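## Task

A slant-cut wooden offcut rests loose on the palm of the hand, which faces upward. Rotate it inside the hand until its orientation relative to the hand matches the two goal images. Only this hand may handle it; while turning, the offcut may also brush the wrist camera, that camera's post and the arm's final link, but contact with anything else, or the offcut leaving the hand, means failure. The arm and wrist must not move and the palm must stay facing up the entire time, or the task fails. To complete it, keep the offcut motionless for a moment in the palm or fingers, not touching the wrist, the two plates at the thumb's base, the camera, its post or the arm's end, while no hand motor shows moving or overload or is building up toward a shutdown (motors dead since the start are exempt), and then declare it finished.

## Robot and tools

Robot: one six-joint arm ending in a right robotic hand with an index, middle and ring finger plus a thumb (16 motors in all), and a camera on the wrist. Other cameras: cam_head_left, cam_head_right, cam_high, cam_low, cam_wrist, each 896x504. In this job the arm itself must never move; every pose number must be 0 so only the fingers act.

Frames. Reported hand-point poses, velocities and Hand target are in the arm's base frame (position in metres, orientation as quat_wxyz). Pose offsets you send are measured along the Hand target's own axes. Hand-point axes: +z runs along straight fingers toward the tips, +x crosses the palm away from the thumb, +y points out of the palm face (the palm surface sits at y = -0.063 m). So with the palm up, +y is roughly world up.

execute_actions(actions, cameras). actions is a list of actions; each action is a list of 1 to 15 rows, one row per 1/30 s step, and if fewer than 15 rows are given the last one is repeated to fill the step count. Each row has exactly 24 numbers, all in [-1, 1]:
1-6: dx, dy, dz, rx, ry, rz: an offset of the hand point from the Hand target as it stood when that action began (not from the previous row), scaled so 1.0 = 0.6 m or 180 degrees; rx, ry, rz form one rotation vector. Sending zeros re-requests the same Hand target and keeps the arm still. Always send zeros here.
7-22: sixteen absolute hinge goals, each mapped linearly between that hinge's two stops, in this fixed order: index_mcp, index_abd, index_pip, index_dip, thumb_cmc, thumb_axl, thumb_mcp, thumb_ipl, middle_mcp, middle_abd, middle_pip, middle_dip, ring_mcp, ring_abd, ring_pip, ring_dip. Brackets give degrees at +1 / at -1, then the value that means straight. Fingers: _mcp curls at the knuckle toward the palm (+128/-18; -0.75); _abd swings sideways away from the thumb at a hinge 38 mm out (+60/-60; 0.00); _pip (+108/-29; -0.58); _dip (+117/-21; -0.70). Thumb: thumb_cmc brings the thumb from alongside the palm to in front of it (+120/-20; -0.71); thumb_axl rolls it about its own straight line (+140/-27; -0.68); thumb_mcp (+109/-69; -0.23) and thumb_ipl (+108/-77; -0.17) bend it.
23: current_limit, a cap for all motors, linear from 0 mA at -1 to 550 mA at +1 (floor 11 mA). It also limits hinge speed; far below 0 a finger may not lift.
24: speed; set-points travel at (speed+1)/2 of 8.5 rad/s.
At the start these are +0.4 and -0.6; the last values sent persist. To hold the hand unchanged, resend the last sixteen goals plus these two; at the start, first call with an empty actions list and copy the values shown (a 0 you send is a real command). cameras: list of names, ["all"], or [] for none; an empty actions list returns all images by default. An unknown name invalidates the call.

move(target, speed, blend, stop_force, zero, blocking, cameras) drives the arm along a straight path; target is one 24-number row or up to 15 rows, offsets from the Hand target in its own axes, same scale; speed 0.002 to 3.6 m/s; stop_force 3 to 120 N. It moves the arm, so do not use it in this job.

wait(seconds 0 to 10) lets time pass while holding the last command. stop brakes a running move. zoom_image(camera, region) enlarges part of the newest image from cam_head_left, cam_head_right or cam_wrist; region [x0, y0, x1, y1] in pixels from the top-left, at most 504 on each side. show_instructions shows the goal pictures again. zero_wrist_force resets the wrist sensor's zero. finished_scene(scene, integer 1 to 2) ends the scene and is the way to say you are done; call nothing after it in that reply.

Results. Each shows pose, Hand target, joint data, wrist force and torque, and per motor (same order as above): hand_goal (goals currently written), hand_measured (actual hinge positions on the same scale), hand_current_ma (positive pushes toward -1) and hand_state: moving, goal (settled within 0.02 of goal), blocked (settled elsewhere and pressing) or overload (shut off). A motor drawing 495 mA or more accumulates time; at 5 s it shuts down for 10 s and then runs to its goal. A finger presses only while its goal lies past the surface it touches; gear friction can hold part of a grip after you ease off.

What to avoid: any pose offset, which moves the arm or tips the palm; flicking the object off the hand or onto the mast at the wrist (x +0.05 to +0.10, z -0.16 to -0.11 m); motors straining at high current for long; fingers left moving at the end. Arm stops (torque, force near 150 N, overheating) freeze new hand commands. Before finishing, let all motors read goal or blocked at low current, with the object resting in the palm or fingers away from the wrist area, and compare with the goal images (cam_wrist view).

Each tool is called after ">>>" as a command line: name --argument value for each argument, lists and objects as JSON in quotes; but a table of rows of numbers goes row by row, as --pt "numbers of a row", without its own name.

Reference images:

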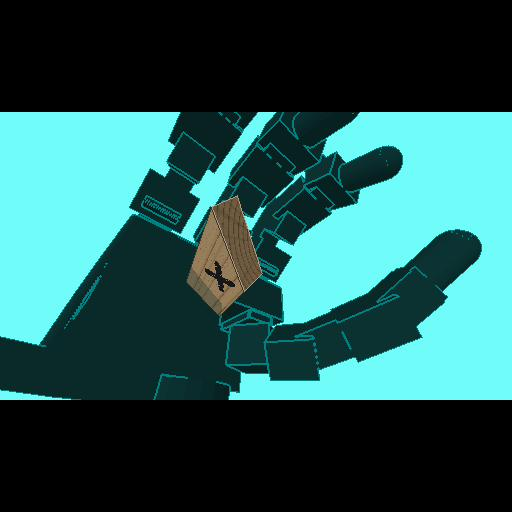

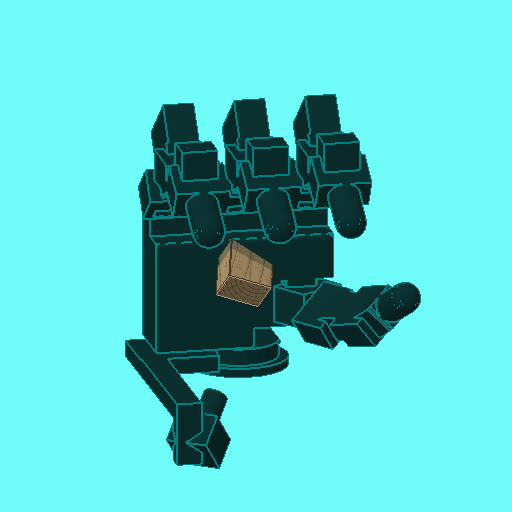

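## Session

>>> execute_actions --actions '[]'

>>> show_instructions

>>> zoom_image --camera "cam_wrist" --region '[250, 80, 602, 432]'

>>> zoom_image --camera "cam_head_left" --region '[260, 150, 440, 310]'

>>> zoom_image --camera "cam_high" --region '[510, 80, 690, 260]'

Nothing of this call was run. Scene 2 begins with your next reply.

Nothing of this call was run. Scene 2 begins with your next reply.

Nothing of this call was run. Scene 2 begins with your next reply.

Nothing of this call was run. Scene 2 begins with your next reply.

Nothing of this call was run. Scene 2 begins with your next reply.

>>> execute_actions --actions '[]'

>>> show_instructions

>>> zoom_image --camera "cam_wrist" --region '[250, 80, 602, 432]'

>>> zoom_image --camera "cam_head_left" --region '[260, 150, 440, 310]'

>>> zoom_image --camera "cam_high" --region '[510, 80, 690, 260]'

Scene clock: 0.00 s.
end_effector_position=(+0.6054, +0.0927, +0.4003) hand_goal=(-0.046, +0.000, +0.008, -0.280, +0.104, -0.266, -0.032, +0.018, -0.046, +0.000, +0.008, -0.280, -0.046, +0.000, +0.008, -0.280) hand_measured=(-0.100, +0.000, -0.004, -0.290, +0.066, -0.280, -0.040, +0.012, -0.102, +0.000, -0.006, -0.290, -0.100, +0.000, -0.006, -0.290) hand_current_ma=(-4, +0, +0, +0, -2, +0, +0, +0, -5, +0, +0, +0, -4, +0, +0, +0) hand_state=(blocked, goal, goal, goal, blocked, goal, goal, goal, blocked, goal, goal, goal, blocked, goal, goal, goal) hand_current_limit=0.40 hand_speed=-0.60 end_effector_quat_wxyz=(+0.485, +0.449, +0.545, +0.516)
Joint positions: [-0.143 -1.17 2.22 -4.195 -1.301 -0.063]
Joint velocities: within noise
Joint torques (N m): no reading
Wrist force (N): no reading
Wrist torque (N m): no reading
Wrist force, peak (N): no reading
Hand target: +0.6054, +0.0927, +0.4003; +0.485, +0.449, +0.545, +0.516

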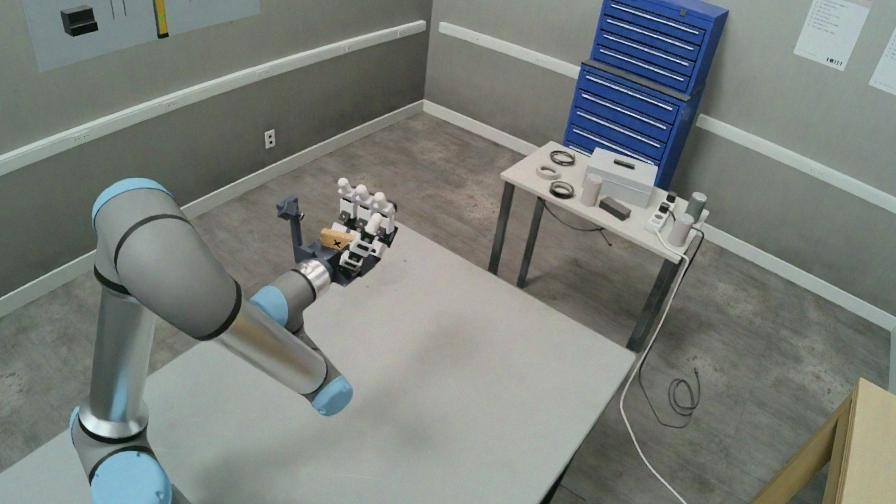

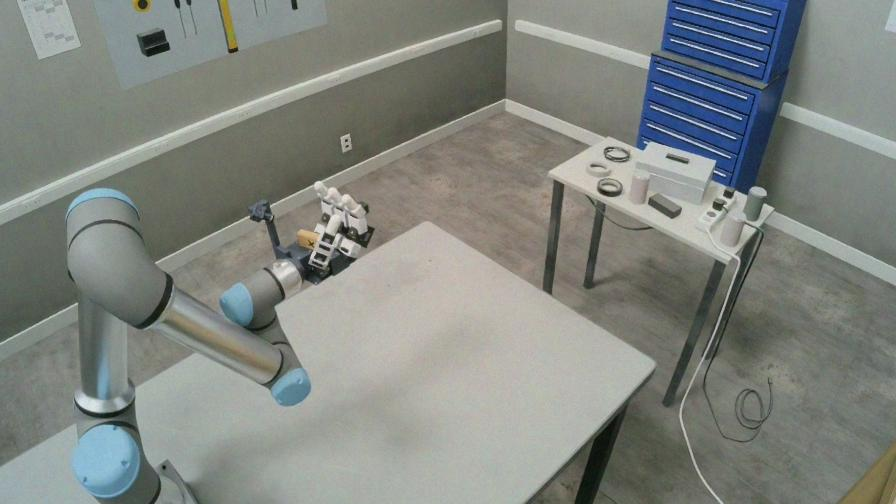

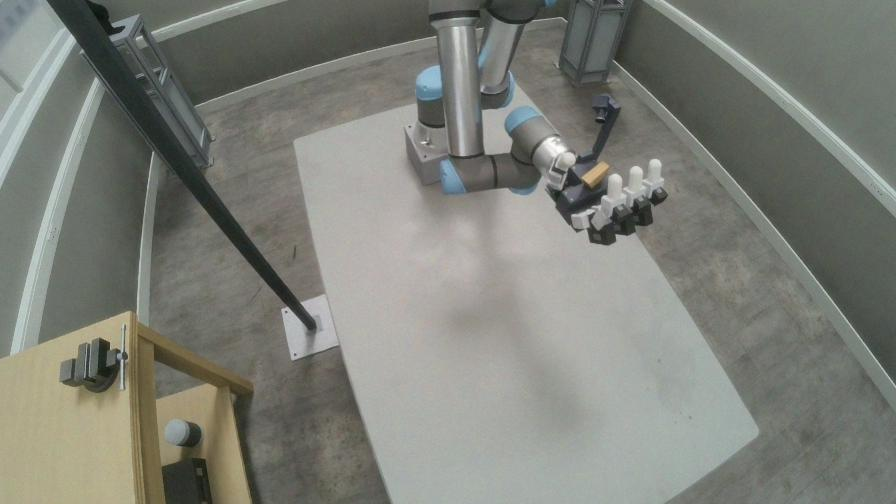

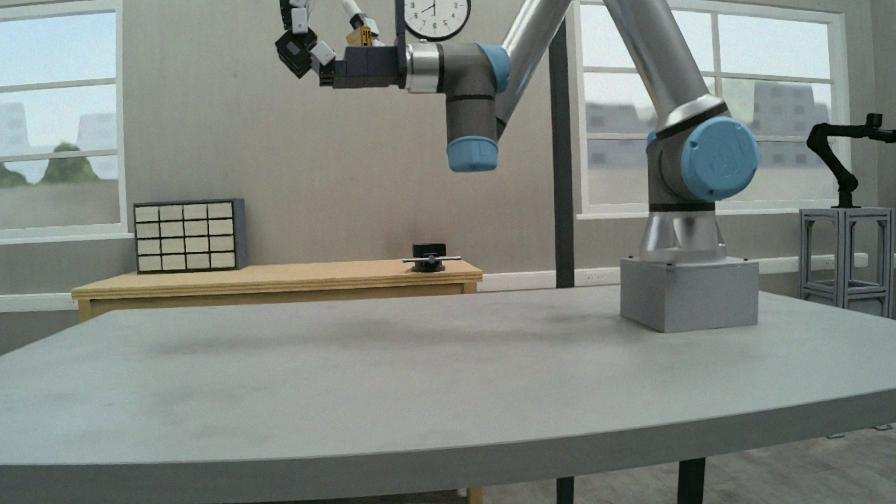

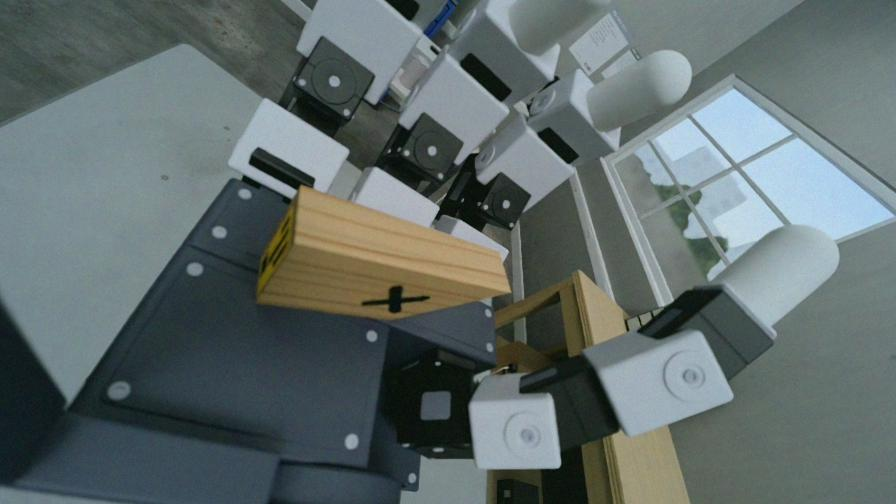

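Reference images for this scene: goal picture from the wrist camera place, goal picture looking into the palm.

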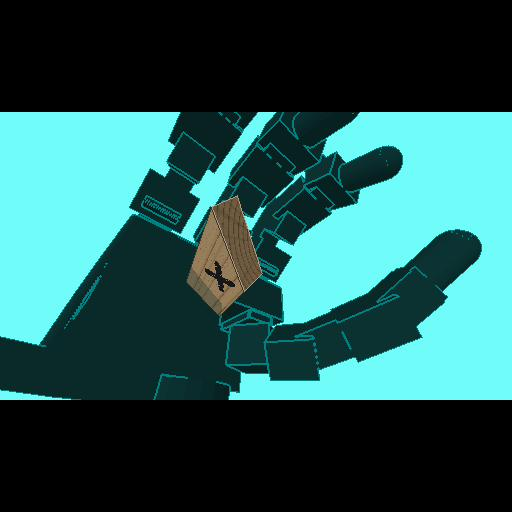

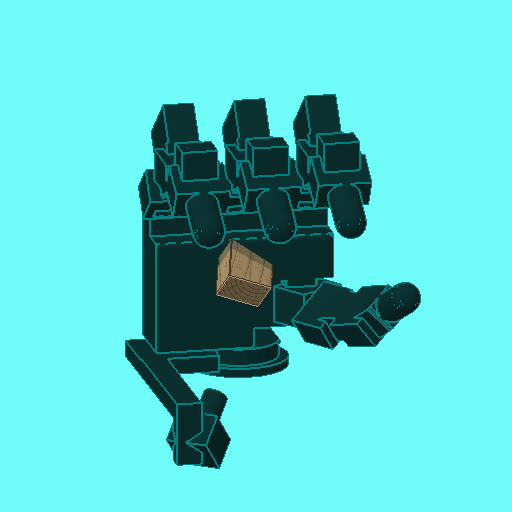

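Scaled by 1.432 from the camera's 896x504 image, which has a finer 1280x720 frame.

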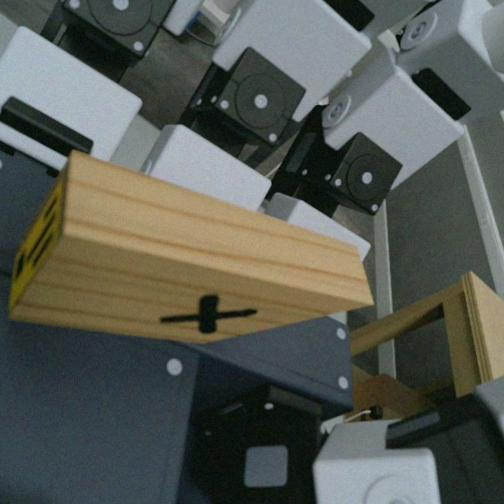

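Scaled by 2.800 from the camera's 896x504 image, which has a finer 1280x720 frame.

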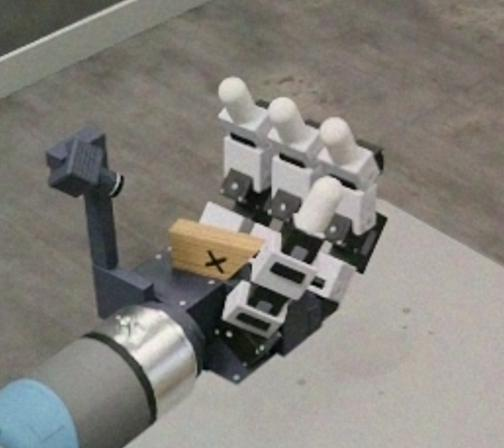

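Scaled by 2.800 from the camera's 896x504 image, which has a finer 1280x720 frame.

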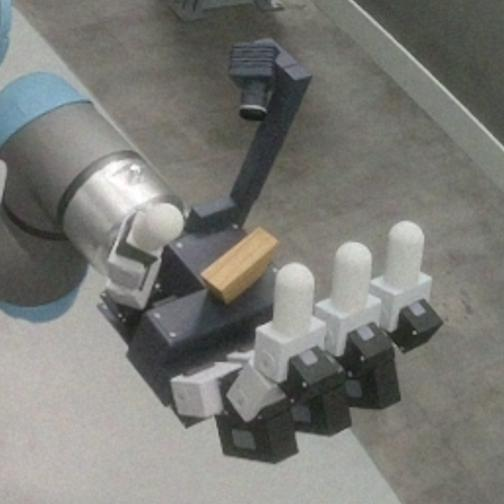

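>>> execute_actions --actions '[[[0,0,0,0,0,0,-0.046,0,0.008,-0.28,0.104,-0.266,-0.032,0.018,-0.685,0.333,1.0,0.391,-0.046,0,0.008,-0.28,0.4,-0.5]],[[0,0,0,0,0,0,-0.046,0,0.008,-0.28,0.104,-0.266,-0.032,0.018,-0.685,0.333,1.0,0.391,-0.046,0,0.008,-0.28,0.4,-0.5]],[[0,0,0,0,0,0,-0.046,0,0.008,-0.28,0.104,-0.266,-0.032,0.018,-0.151,0.333,1.0,0.203,-0.046,0,0.008,-0.28,0.2,-0.8]],[[0,0,0,0,0,0,-0.046,0,0.008,-0.28,0.104,-0.266,-0.032,0.018,-0.151,0.333,1.0,0.203,-0.046,0,0.008,-0.28,0.2,-0.8]]]' --cameras '["cam_wrist"]'

Scene clock: 521.27 s.
end_effector_position=(+0.6054, +0.0927, +0.4003) hand_goal=(-0.046, +0.000, +0.008, -0.280, +0.104, -0.266, -0.032, +0.018, -0.152, +0.332, +1.000, +0.202, -0.046, +0.000, +0.008, -0.280) hand_measured=(-0.100, +0.000, -0.004, -0.290, +0.066, -0.280, -0.040, +0.012, -0.198, +0.318, +0.996, +0.214, -0.100, +0.000, -0.006, -0.290) hand_current_ma=(-4, +0, +0, +0, -2, +0, +0, +0, -3, +0, +0, +0, -4, +0, +0, +0) hand_state=(blocked, goal, goal, goal, blocked, goal, goal, goal, blocked, goal, goal, goal, blocked, goal, goal, goal) hand_current_limit=0.20 hand_speed=-0.80 end_effector_quat_wxyz=(+0.485, +0.449, +0.545, +0.516)
Joint positions: [-0.143 -1.17 2.22 -4.195 -1.301 -0.063]
Joint torques (N m): [1.96 -27.26 -10.15 -2.77 -0.56 -0.18]
Wrist force (N): [-0.1 0.2 0.1]
Wrist torque (N m): [0.01 0.02 -0.01]
Wrist force, peak (N): [-0.3 0.5 -0.4]
Hand target: +0.6054, +0.0927, +0.4003; +0.485, +0.449, +0.545, +0.516
Off the commanded pose: 0.000 m, 0 deg.
Images, in order (width x height): cam_wrist 896x504.

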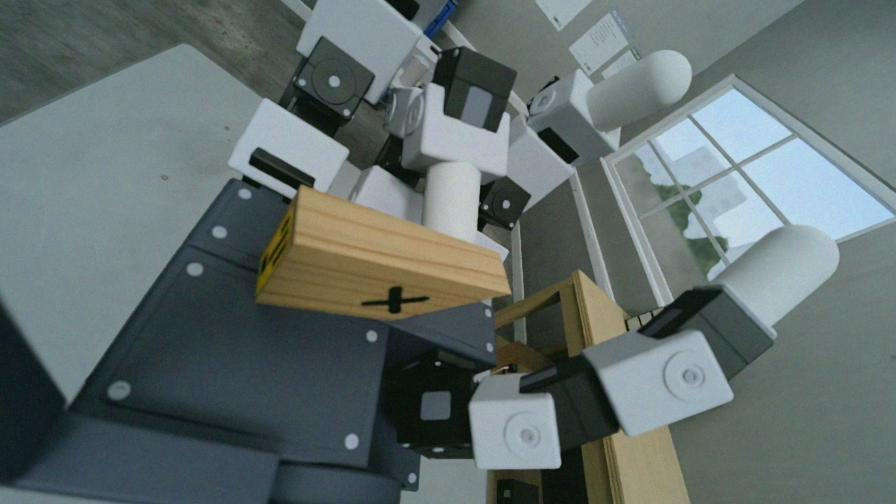

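>>> execute_actions --actions '[[[0,0,0,0,0,0,-0.046,0,0.008,-0.28,0.104,-0.266,-0.032,0.018,0.123,0.25,0.883,0.101,-0.046,0,0.008,-0.28,0.2,-0.85]],[[0,0,0,0,0,0,-0.046,0,0.008,-0.28,0.104,-0.266,-0.032,0.018,0.123,0.25,0.883,0.101,-0.046,0,0.008,-0.28,0.2,-0.85]],[[0,0,0,0,0,0,-0.046,0,0.008,-0.28,0.104,-0.266,-0.032,0.018,0.329,0.2,0.766,0.0,-0.046,0,0.008,-0.28,0.2,-0.85]]]' --cameras '["cam_wrist"]'

Scene clock: 529.97 s.
end_effector_position=(+0.6054, +0.0927, +0.4003) hand_goal=(-0.046, +0.000, +0.008, -0.280, +0.104, -0.266, -0.032, +0.018, +0.328, +0.200, +0.766, +0.000, -0.046, +0.000, +0.008, -0.280) hand_measured=(-0.100, +0.000, -0.004, -0.290, +0.066, -0.280, -0.040, +0.012, +0.314, +0.220, +0.796, +0.012, -0.100, +0.000, -0.006, -0.290) hand_current_ma=(-4, +0, +0, +0, -2, +0, +0, +0, +0, +0, +1, +0, -4, +0, +0, +0) hand_state=(blocked, goal, goal, goal, blocked, goal, goal, goal, goal, blocked, blocked, goal, blocked, goal, goal, goal) hand_current_limit=0.20 hand_speed=-0.85 end_effector_quat_wxyz=(+0.485, +0.449, +0.545, +0.516)
Joint positions: [-0.143 -1.17 2.22 -4.195 -1.301 -0.063]
Joint torques (N m): [3.13 -26.94 -9.19 -3.43 -0.87 -0.63]
Wrist force (N): [-0.1 0.3 -0.1]
Wrist torque (N m): [0.01 0.02 -0.02]
Wrist force, peak (N): [-0.3 0.5 -0.3]
Hand target: +0.6054, +0.0927, +0.4003; +0.485, +0.449, +0.545, +0.516
Off the commanded pose: 0.000 m, 0 deg.
Images, in order (width x height): cam_wrist 896x504.

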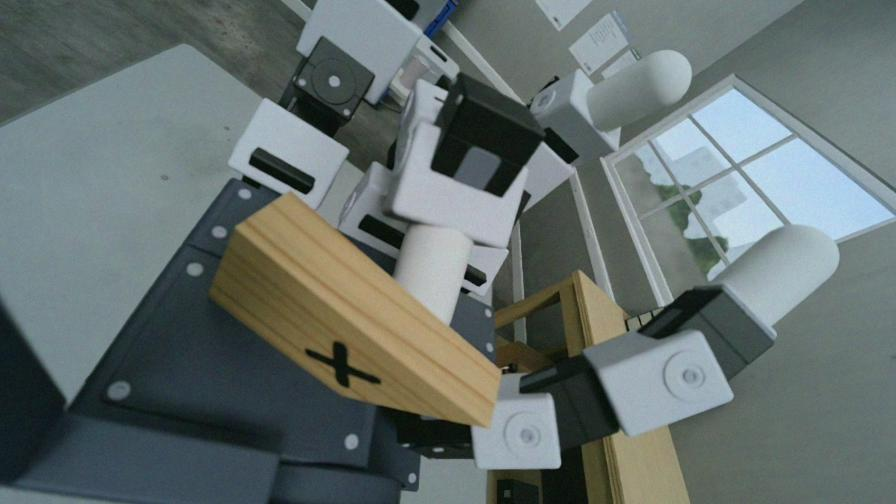

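>>> execute_actions --actions '[[[0,0,0,0,0,0,-0.046,0,0.008,-0.28,0.104,-0.266,-0.032,0.018,0.329,0.2,0.766,0.0,0.342,-0.2,0.08,0.029,0.2,-0.5]],[[0,0,0,0,0,0,-0.046,0,0.008,-0.28,0.104,-0.266,-0.032,0.018,0.329,0.2,0.766,0.0,0.781,-0.2,0.08,0.029,0.2,-0.6]],[[0,0,0,0,0,0,-0.046,0,0.008,-0.28,0.104,-0.266,-0.032,0.018,0.329,0.2,0.766,0.0,0.781,-0.2,0.08,0.464,0.2,-0.8]],[[0,0,0,0,0,0,-0.046,0,0.008,-0.28,0.104,-0.266,-0.032,0.018,0.329,0.2,0.766,0.0,0.781,-0.2,0.08,0.464,0.2,-0.8]]]' --cameras '["cam_wrist","cam_head_left"]'

>>> zoom_image --camera "cam_head_left" --region '[260, 150, 440, 310]'

Scene clock: 646.87 s.
end_effector_position=(+0.6054, +0.0927, +0.4003) hand_goal=(-0.046, +0.000, +0.008, -0.280, +0.104, -0.266, -0.032, +0.018, +0.328, +0.200, +0.766, +0.000, +0.780, -0.200, +0.080, +0.464) hand_measured=(-0.100, +0.000, -0.004, -0.290, +0.066, -0.280, -0.040, +0.012, +0.326, +0.206, +0.796, +0.010, +0.740, -0.178, +0.030, +0.430) hand_current_ma=(-4, +0, +0, +0, -2, +0, +0, +0, +0, +0, +1, +0, -2, +0, -3, -2) hand_state=(blocked, goal, goal, goal, blocked, goal, goal, goal, goal, goal, blocked, goal, blocked, blocked, blocked, blocked) hand_current_limit=0.20 hand_speed=-0.80 end_effector_quat_wxyz=(+0.485, +0.449, +0.545, +0.516)
Joint positions: [-0.143 -1.17 2.22 -4.195 -1.301 -0.063]
Joint torques (N m): [4.95 -26.27 -7.88 -4.08 -1.4 -1.02]
Wrist force (N): [0.1 0.1 -0.1]
Wrist torque (N m): [-0.06 -0.01 0.00]
Wrist force, peak (N): [-0.1 0.7 -0.3]
Hand target: +0.6054, +0.0927, +0.4003; +0.485, +0.449, +0.545, +0.516
Off the commanded pose: 0.000 m, 0 deg.
Images, in order (width x height): cam_head_left 896x504, cam_wrist 896x504.

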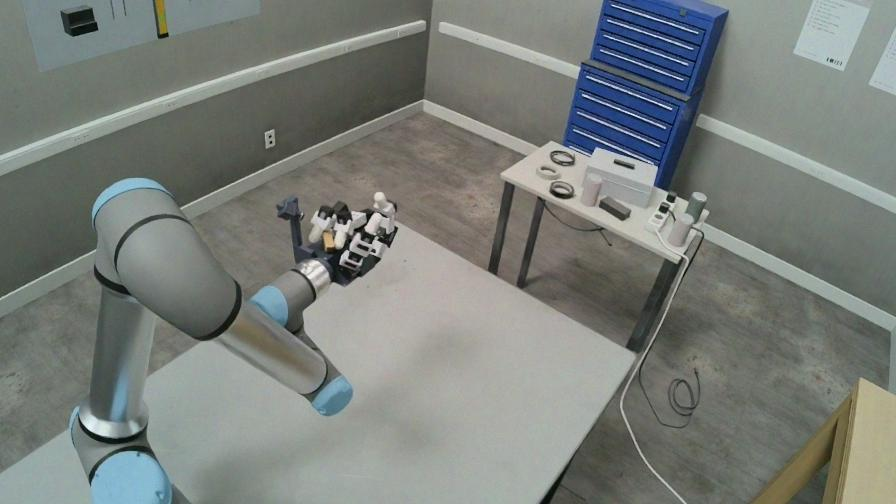

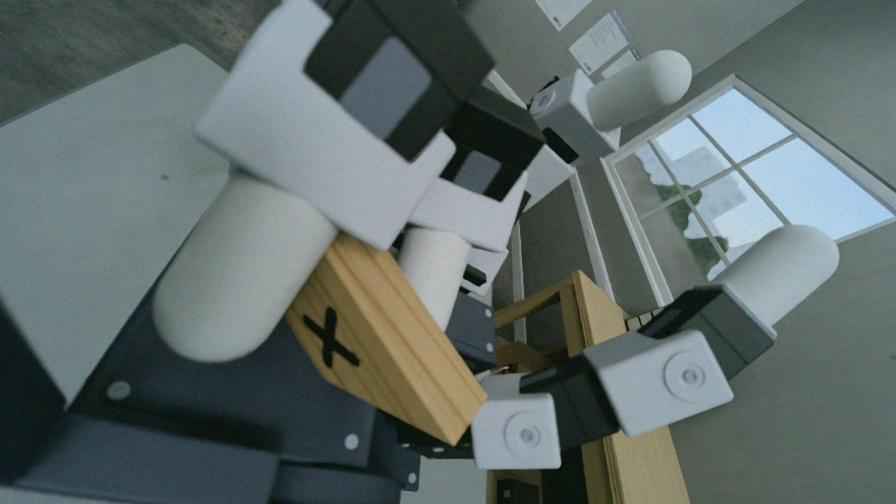

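Scaled by 2.800 from the camera's 896x504 image, which has a finer 1280x720 frame.

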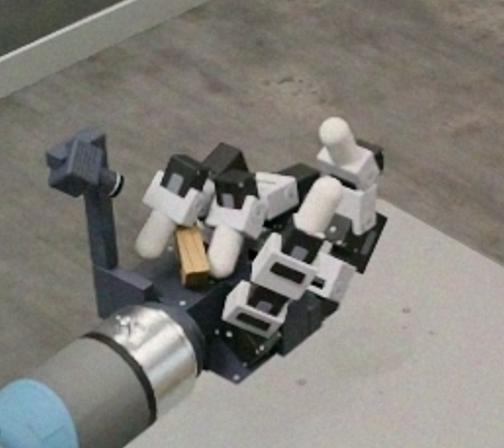

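>>> execute_actions --actions '[[[0,0,0,0,0,0,-0.046,0,0.008,-0.28,0.104,-0.266,-0.032,0.018,0.329,0.2,0.766,0.0,0.658,-0.2,0.182,0.536,0.3,-0.85]],[[0,0,0,0,0,0,-0.046,0,0.008,-0.28,0.104,-0.266,-0.032,0.018,0.329,0.2,0.766,0.0,0.658,-0.2,0.182,0.536,0.3,-0.85]],[[0,0,0,0,0,0,-0.046,0,0.008,-0.28,0.104,-0.266,-0.032,0.018,0.329,0.2,0.766,0.0,0.548,-0.2,0.226,0.754,0.3,-0.85]],[[0,0,0,0,0,0,-0.046,0,0.008,-0.28,0.104,-0.266,-0.032,0.018,0.329,0.2,0.766,0.0,0.548,-0.2,0.226,0.754,0.3,-0.85]]]' --cameras '["cam_wrist","cam_head_left"]'

>>> zoom_image --camera "cam_head_left" --region '[260, 150, 440, 310]'

Scene clock: 659.90 s.
end_effector_position=(+0.6054, +0.0927, +0.4003) hand_goal=(-0.046, +0.000, +0.008, -0.280, +0.104, -0.266, -0.032, +0.018, +0.328, +0.200, +0.766, +0.000, +0.548, -0.200, +0.226, +0.754) hand_measured=(-0.100, +0.000, -0.004, -0.290, +0.066, -0.280, -0.040, +0.012, +0.326, +0.206, +0.796, +0.010, +0.568, -0.182, +0.222, +0.742) hand_current_ma=(-4, +0, +0, +0, -2, +0, +0, +0, +0, +0, +1, +0, +1, +0, +0, +0) hand_state=(blocked, goal, goal, goal, blocked, goal, goal, goal, goal, goal, blocked, goal, goal, goal, goal, goal) hand_current_limit=0.30 hand_speed=-0.85 end_effector_quat_wxyz=(+0.485, +0.449, +0.545, +0.516)
Joint positions: [-0.143 -1.17 2.22 -4.195 -1.301 -0.063]
Joint torques (N m): [5.53 -23.46 -7.18 -4.13 -1.99 -1.37]
Wrist force (N): [0.1 0.5 -0.1]
Wrist torque (N m): [-0.01 -0.02 0.02]
Wrist force, peak (N): [-0.1 0.6 -0.4]
Hand target: +0.6054, +0.0927, +0.4003; +0.485, +0.449, +0.545, +0.516
Off the commanded pose: 0.000 m, 0 deg.
Images, in order (width x height): cam_head_left 896x504, cam_wrist 896x504.

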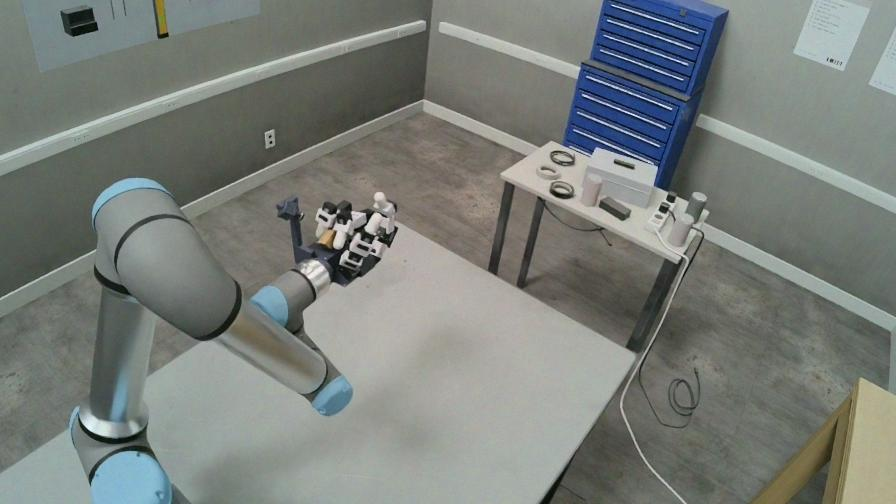

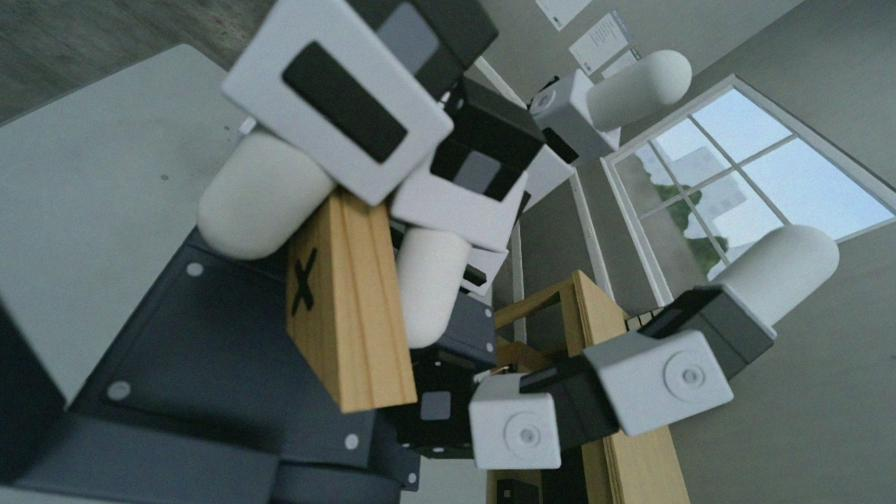

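Scaled by 2.800 from the camera's 896x504 image, which has a finer 1280x720 frame.

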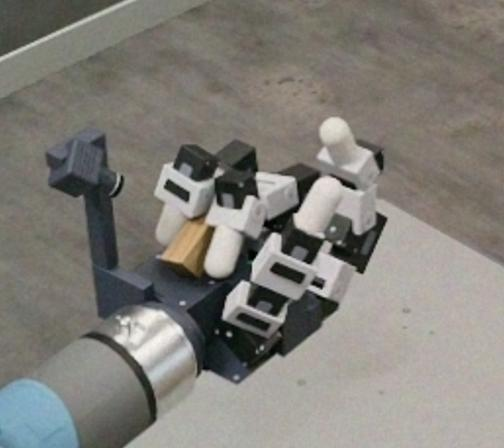

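>>> execute_actions --actions '[[[0,0,0,0,0,0,-0.046,0,0.008,-0.28,0.104,-0.266,-0.032,0.018,0.329,-0.3,0.766,0.0,0.548,0.2,0.226,0.754,0.3,-0.8]],[[0,0,0,0,0,0,-0.046,0,0.008,-0.28,0.104,-0.266,-0.032,0.018,0.78,-0.3,0.007,0.536,0.78,0.2,0.007,0.536,0.3,-0.8]],[[0,0,0,0,0,0,-0.046,0,0.008,-0.28,0.104,-0.266,-0.032,0.018,0.78,-0.3,0.007,0.536,0.78,0.2,0.007,0.536,0.3,-0.8]]]' --cameras '["cam_wrist","cam_head_left"]'

>>> zoom_image --camera "cam_head_left" --region '[260, 150, 440, 310]'

Scene clock: 716.50 s.
end_effector_position=(+0.6054, +0.0927, +0.4003) hand_goal=(-0.046, +0.000, +0.008, -0.280, +0.104, -0.266, -0.032, +0.018, +0.780, -0.300, +0.006, +0.536, +0.780, +0.200, +0.006, +0.536) hand_measured=(-0.100, +0.000, -0.004, -0.290, +0.066, -0.280, -0.040, +0.012, +0.784, -0.296, +0.034, +0.530, +0.746, +0.196, +0.026, +0.548) hand_current_ma=(-4, +0, +0, +0, -2, +0, +0, +0, +0, +0, +1, +0, -2, +0, +1, +0) hand_state=(blocked, goal, goal, goal, blocked, goal, goal, goal, goal, goal, blocked, goal, blocked, goal, goal, goal) hand_current_limit=0.30 hand_speed=-0.80 end_effector_quat_wxyz=(+0.485, +0.449, +0.545, +0.516)
Joint positions: [-0.143 -1.17 2.22 -4.195 -1.301 -0.063]
Joint torques (N m): [5.78 -23.34 -5.92 -4.06 -2.07 -1.77]
Wrist force (N): [0.2 0.2 0.0]
Wrist torque (N m): [-0.08 -0.02 0.02]
Wrist force, peak (N): [0.2 0.6 -0.3]
Hand target: +0.6054, +0.0927, +0.4003; +0.485, +0.449, +0.545, +0.516
Off the commanded pose: 0.000 m, 0 deg.
Images, in order (width x height): cam_head_left 896x504, cam_wrist 896x504.

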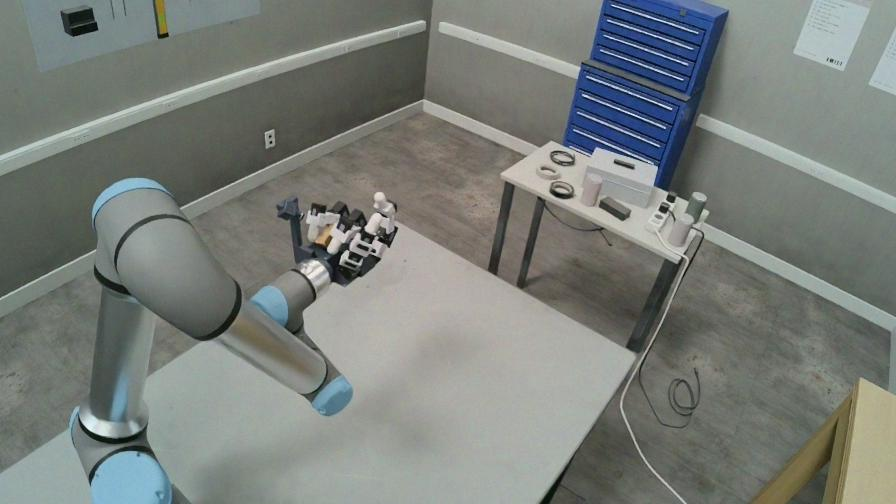

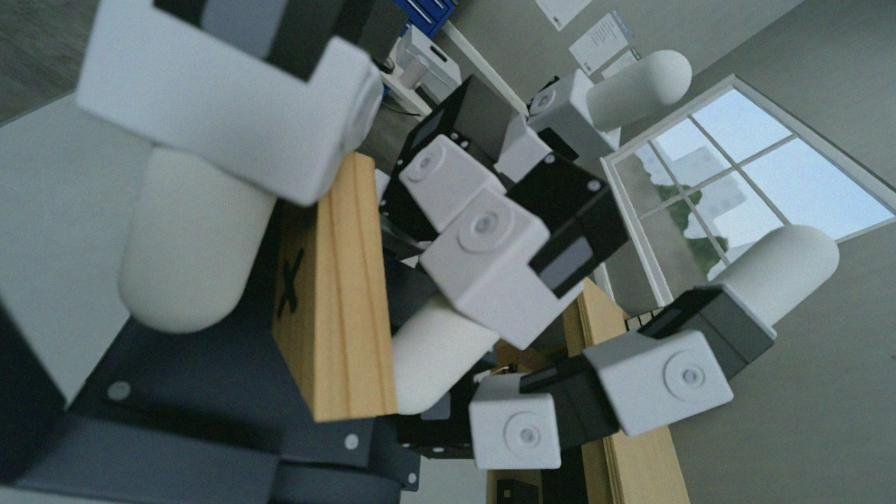

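Scaled by 2.800 from the camera's 896x504 image, which has a finer 1280x720 frame.

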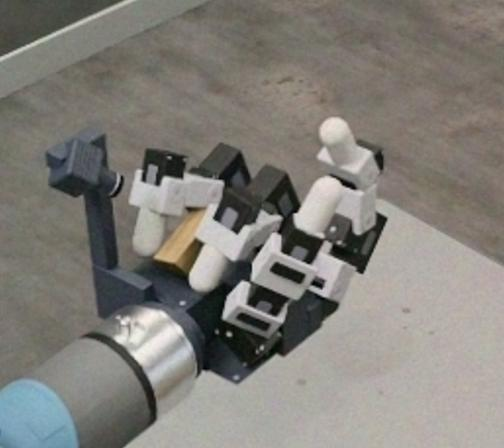

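>>> execute_actions --actions '[[[0,0,0,0,0,0,-0.046,0,0.008,-0.28,0.104,-0.266,-0.032,0.018,0.78,-0.2,0.007,0.536,0.78,-0.3,0.007,0.536,0.3,-0.9]],[[0,0,0,0,0,0,-0.046,0,0.008,-0.28,0.104,-0.266,-0.032,0.018,0.78,-0.2,0.007,0.536,0.78,-0.3,0.007,0.536,0.3,-0.9]],[[0,0,0,0,0,0,-0.046,0,0.008,-0.28,0.104,-0.266,-0.032,0.018,0.78,0.4,0.007,0.536,0.78,-0.8,0.007,0.536,0.4,-0.9]],[[0,0,0,0,0,0,-0.046,0,0.008,-0.28,0.104,-0.266,-0.032,0.018,0.78,0.4,0.007,0.536,0.78,-0.8,0.007,0.536,0.4,-0.9]]]' --cameras '["cam_wrist"]'

Scene clock: 731.73 s.
end_effector_position=(+0.6054, +0.0927, +0.4003) hand_goal=(-0.046, +0.000, +0.008, -0.280, +0.104, -0.266, -0.032, +0.018, +0.780, +0.400, +0.006, +0.536, +0.780, -0.800, +0.006, +0.536) hand_measured=(-0.100, +0.000, -0.004, -0.290, +0.066, -0.280, -0.040, +0.012, +0.786, -0.020, +0.030, +0.530, +0.724, -0.244, -0.006, +0.546) hand_current_ma=(-4, +0, +0, +0, -2, +0, +0, +0, +0, -43, +1, +0, -4, +88, +0, +0) hand_state=(blocked, goal, goal, goal, blocked, goal, goal, goal, goal, moving, blocked, goal, blocked, moving, goal, goal) hand_current_limit=0.40 hand_speed=-0.90 end_effector_quat_wxyz=(+0.485, +0.449, +0.545, +0.516)
Joint positions: [-0.143 -1.17 2.22 -4.195 -1.301 -0.063]
Joint torques (N m): [5.87 -22.73 -5.08 -3.87 -1.95 -2.17]
Wrist force (N): [-0.1 0.1 -0.2]
Wrist torque (N m): [-0.08 0.01 -0.01]
Wrist force, peak (N): [-0.2 0.6 -0.3]
Hand target: +0.6054, +0.0927, +0.4003; +0.485, +0.449, +0.545, +0.516
Off the commanded pose: 0.000 m, 0 deg.
Images, in order (width x height): cam_wrist 896x504.

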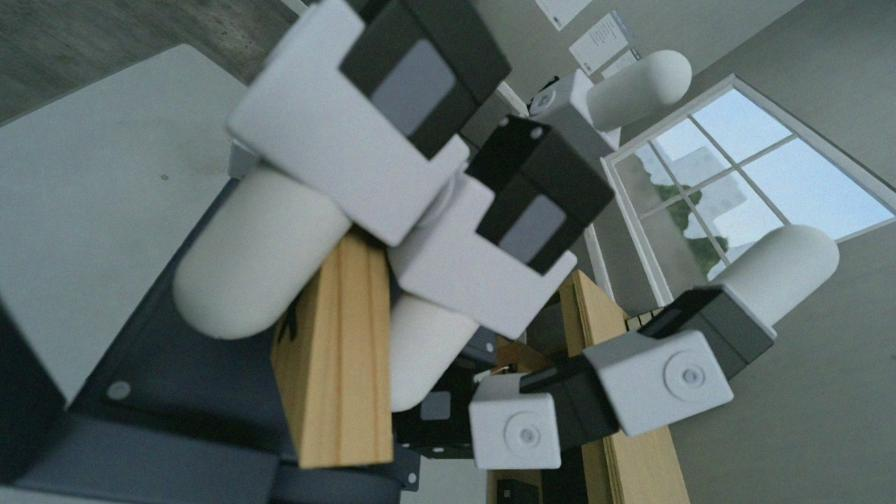

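>>> execute_actions --actions '[[[0,0,0,0,0,0,-0.046,0,0.008,-0.28,0.104,-0.266,-0.032,0.018,0.78,0.7,0.007,0.536,0.78,-0.95,0.007,0.536,0.4,-0.8]],[[0,0,0,0,0,0,-0.046,0,0.008,-0.28,0.104,-0.266,-0.032,0.018,0.78,0.7,0.007,0.536,0.78,-0.95,0.007,0.536,0.4,-0.8]],[[0,0,0,0,0,0,-0.046,0,0.008,-0.28,0.104,-0.266,-0.032,0.018,0.43,0.7,0.33,0.275,0.43,-0.95,0.33,0.275,0.4,-0.9]],[[0,0,0,0,0,0,-0.046,0,0.008,-0.28,0.104,-0.266,-0.032,0.018,0.43,0.7,0.33,0.275,0.43,-0.95,0.33,0.275,0.4,-0.9]],[[0,0,0,0,0,0,-0.046,0,0.008,-0.28,0.104,-0.266,-0.032,0.018,0.43,0.7,0.33,0.275,0.43,-0.95,0.33,0.275,0.4,-0.9]]]' --cameras '["cam_wrist","cam_head_left"]'

>>> zoom_image --camera "cam_head_left" --region '[260, 150, 440, 310]'

Scene clock: 818.40 s.
end_effector_position=(+0.6054, +0.0927, +0.4003) hand_goal=(-0.046, +0.000, +0.008, -0.280, +0.104, -0.266, -0.032, +0.018, +0.430, +0.700, +0.330, +0.274, +0.430, -0.950, +0.330, +0.274) hand_measured=(-0.100, +0.000, -0.004, -0.290, +0.066, -0.280, -0.040, +0.012, +0.512, +0.056, +0.344, +0.290, +0.410, -0.278, +0.382, +0.290) hand_current_ma=(-4, +0, +0, +0, -2, +0, +0, +0, +9, -177, +0, +0, -1, +192, +3, +0) hand_state=(blocked, goal, goal, goal, blocked, goal, goal, goal, blocked, blocked, goal, goal, goal, blocked, blocked, goal) hand_current_limit=0.40 hand_speed=-0.90 end_effector_quat_wxyz=(+0.485, +0.449, +0.545, +0.516)
Joint positions: [-0.143 -1.17 2.22 -4.195 -1.301 -0.063]
Joint torques (N m): [5.78 -21.66 -4.27 -3.69 -2.07 -2.25]
Wrist force (N): [-0.1 0.3 0.1]
Wrist torque (N m): [-0.05 0.01 0.00]
Wrist force, peak (N): [-0.2 0.7 -0.1]
Hand target: +0.6054, +0.0927, +0.4003; +0.485, +0.449, +0.545, +0.516
Off the commanded pose: 0.000 m, 0 deg.
Images, in order (width x height): cam_head_left 896x504, cam_wrist 896x504.

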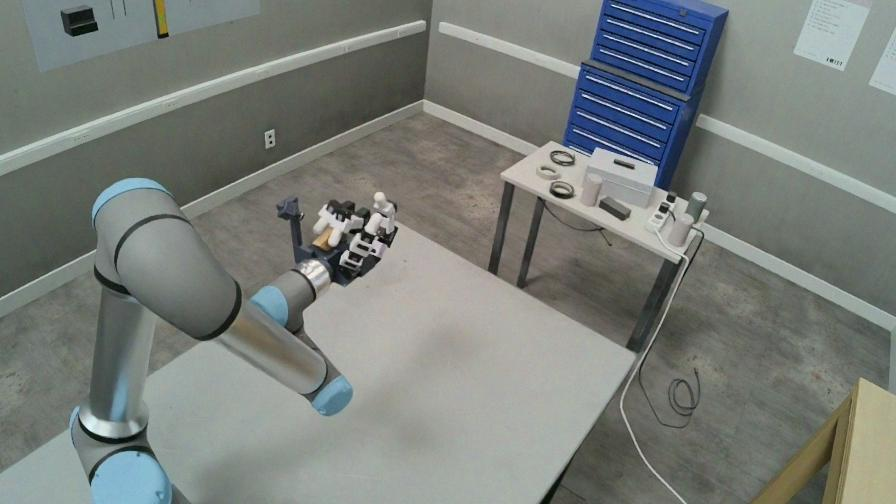

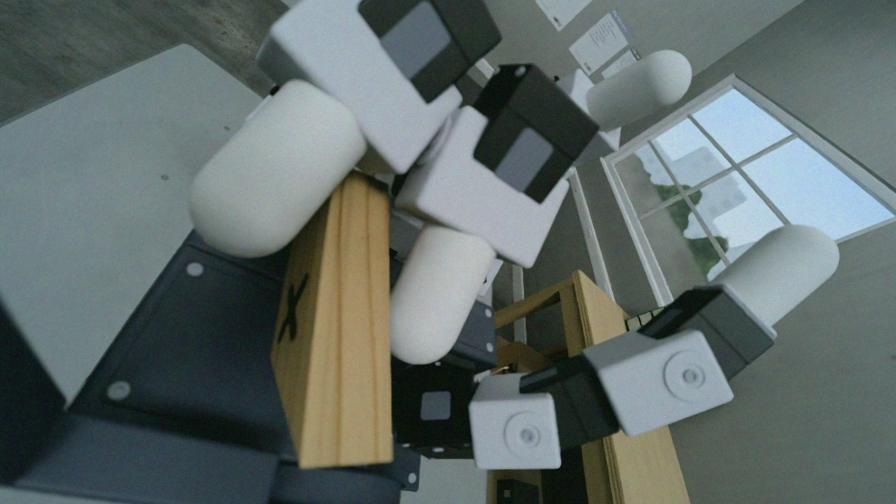

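Scaled by 2.800 from the camera's 896x504 image, which has a finer 1280x720 frame.

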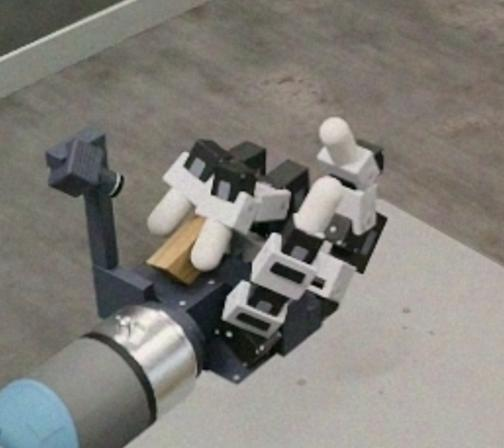

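>>> execute_actions --actions '[[[0,0,0,0,0,0,-0.046,0,0.008,-0.28,0.143,0.88,-0.032,0.018,0.5,-0.1,0.33,0.275,0.43,0.0,0.33,0.275,0.4,-0.6]],[[0,0,0,0,0,0,-0.046,0,0.008,-0.28,0.143,0.88,-0.032,0.018,-0.62,-0.1,0.7,0.275,-0.62,0.0,0.7,0.275,0.4,-0.5]],[[0,0,0,0,0,0,-0.046,0,0.008,-0.28,0.143,0.88,-0.032,0.018,-0.62,-0.35,1.0,0.435,-0.62,0.28,1.0,0.435,0.4,-0.5]],[[0,0,0,0,0,0,-0.046,0,0.008,-0.28,0.143,0.88,0.2,0.2,-0.27,-0.35,1.0,0.435,-0.27,0.28,1.0,0.435,0.4,-0.7]],[[0,0,0,0,0,0,-0.046,0,0.008,-0.28,0.143,0.88,0.449,0.481,-0.27,-0.35,1.0,0.435,-0.27,0.28,1.0,0.435,0.4,-0.7]]]' --cameras '["cam_wrist","cam_head_left","cam_high"]'

>>> zoom_image --camera "cam_head_left" --region '[260, 150, 440, 310]'

>>> zoom_image --camera "cam_high" --region '[510, 80, 690, 260]'

Scene clock: 960.27 s.
end_effector_position=(+0.6054, +0.0927, +0.4003) hand_goal=(-0.046, +0.000, +0.008, -0.280, +0.142, +0.880, +0.448, +0.480, -0.270, -0.350, +1.000, +0.434, -0.270, +0.280, +1.000, +0.434) hand_measured=(-0.100, +0.000, -0.004, -0.290, +0.134, +0.876, +0.452, +0.476, -0.320, -0.334, +0.996, +0.426, -0.320, +0.262, +0.996, +0.424) hand_current_ma=(-4, +0, +0, +0, +0, +0, +0, +0, -4, +0, +0, +0, -4, +0, +0, +0) hand_state=(blocked, goal, goal, goal, goal, goal, goal, goal, blocked, goal, goal, goal, blocked, goal, goal, goal) hand_current_limit=0.40 hand_speed=-0.70 end_effector_quat_wxyz=(+0.485, +0.449, +0.545, +0.516)
Joint positions: [-0.143 -1.17 2.22 -4.195 -1.301 -0.063]
Joint torques (N m): [5.57 -21.08 -3.06 -3.7 -2.1 -2.26]
Wrist force (N): [-0.1 0.3 0.1]
Wrist torque (N m): [0.00 0.02 -0.03]
Wrist force, peak (N): [-0.4 0.5 0.2]
Hand target: +0.6054, +0.0927, +0.4003; +0.485, +0.449, +0.545, +0.516
Off the commanded pose: 0.000 m, 0 deg.
Images, in order (width x height): cam_head_left 896x504, cam_high 896x504, cam_wrist 896x504.

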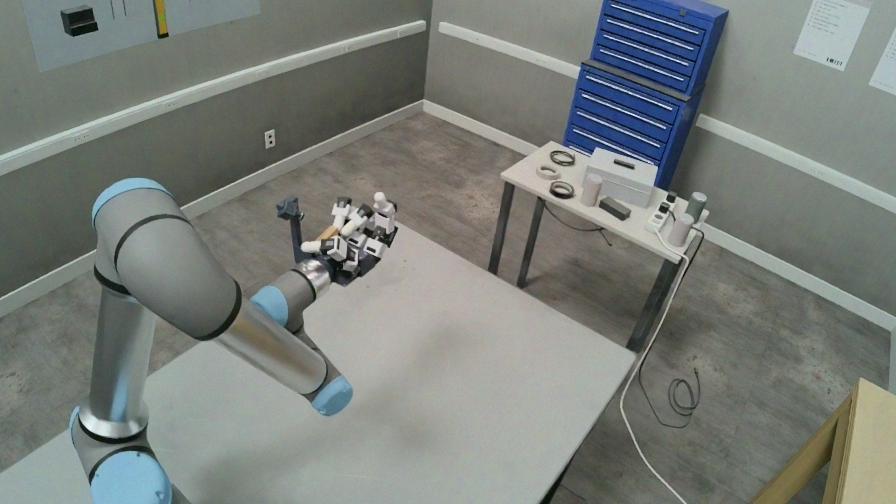

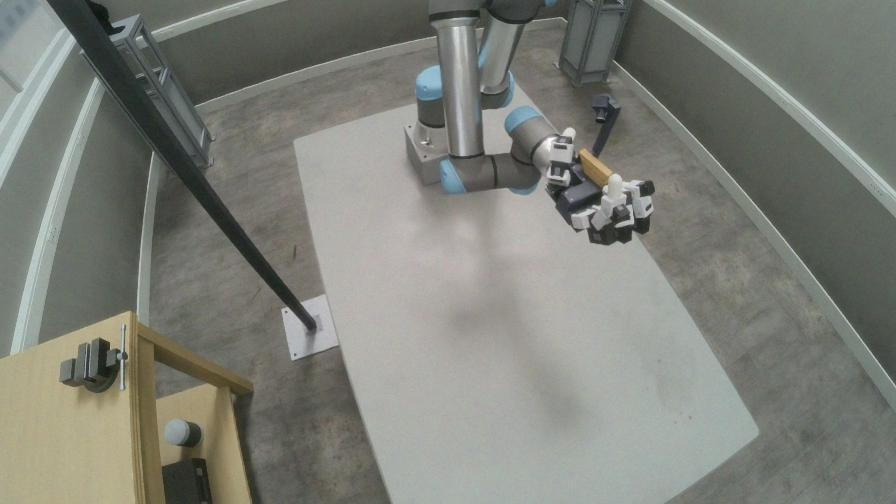

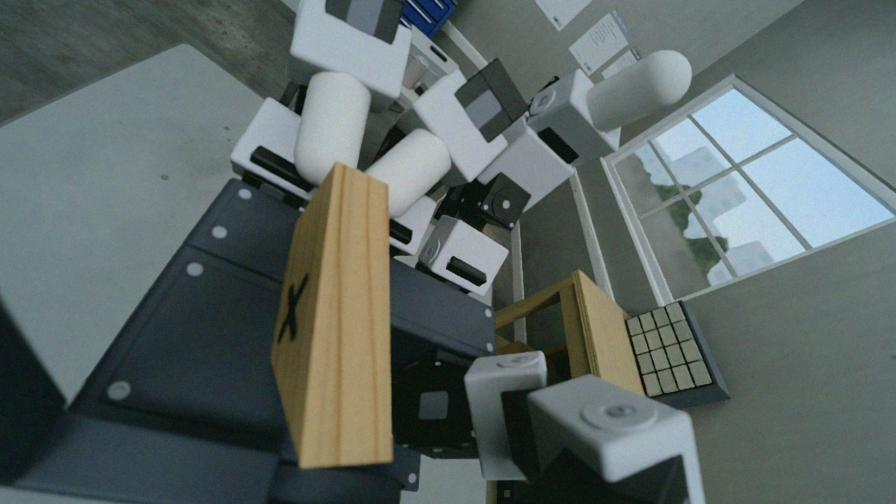

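Scaled by 2.800 from the camera's 896x504 image, which has a finer 1280x720 frame.

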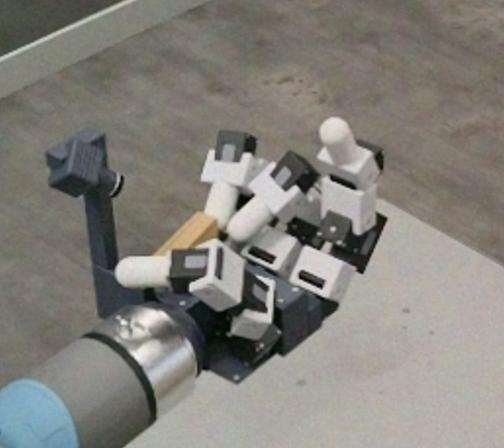

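Scaled by 2.800 from the camera's 896x504 image, which has a finer 1280x720 frame.

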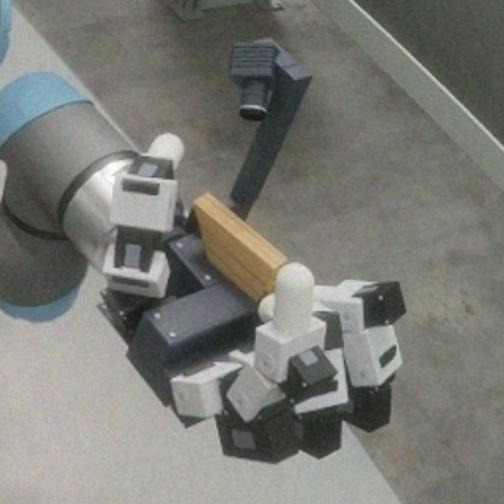

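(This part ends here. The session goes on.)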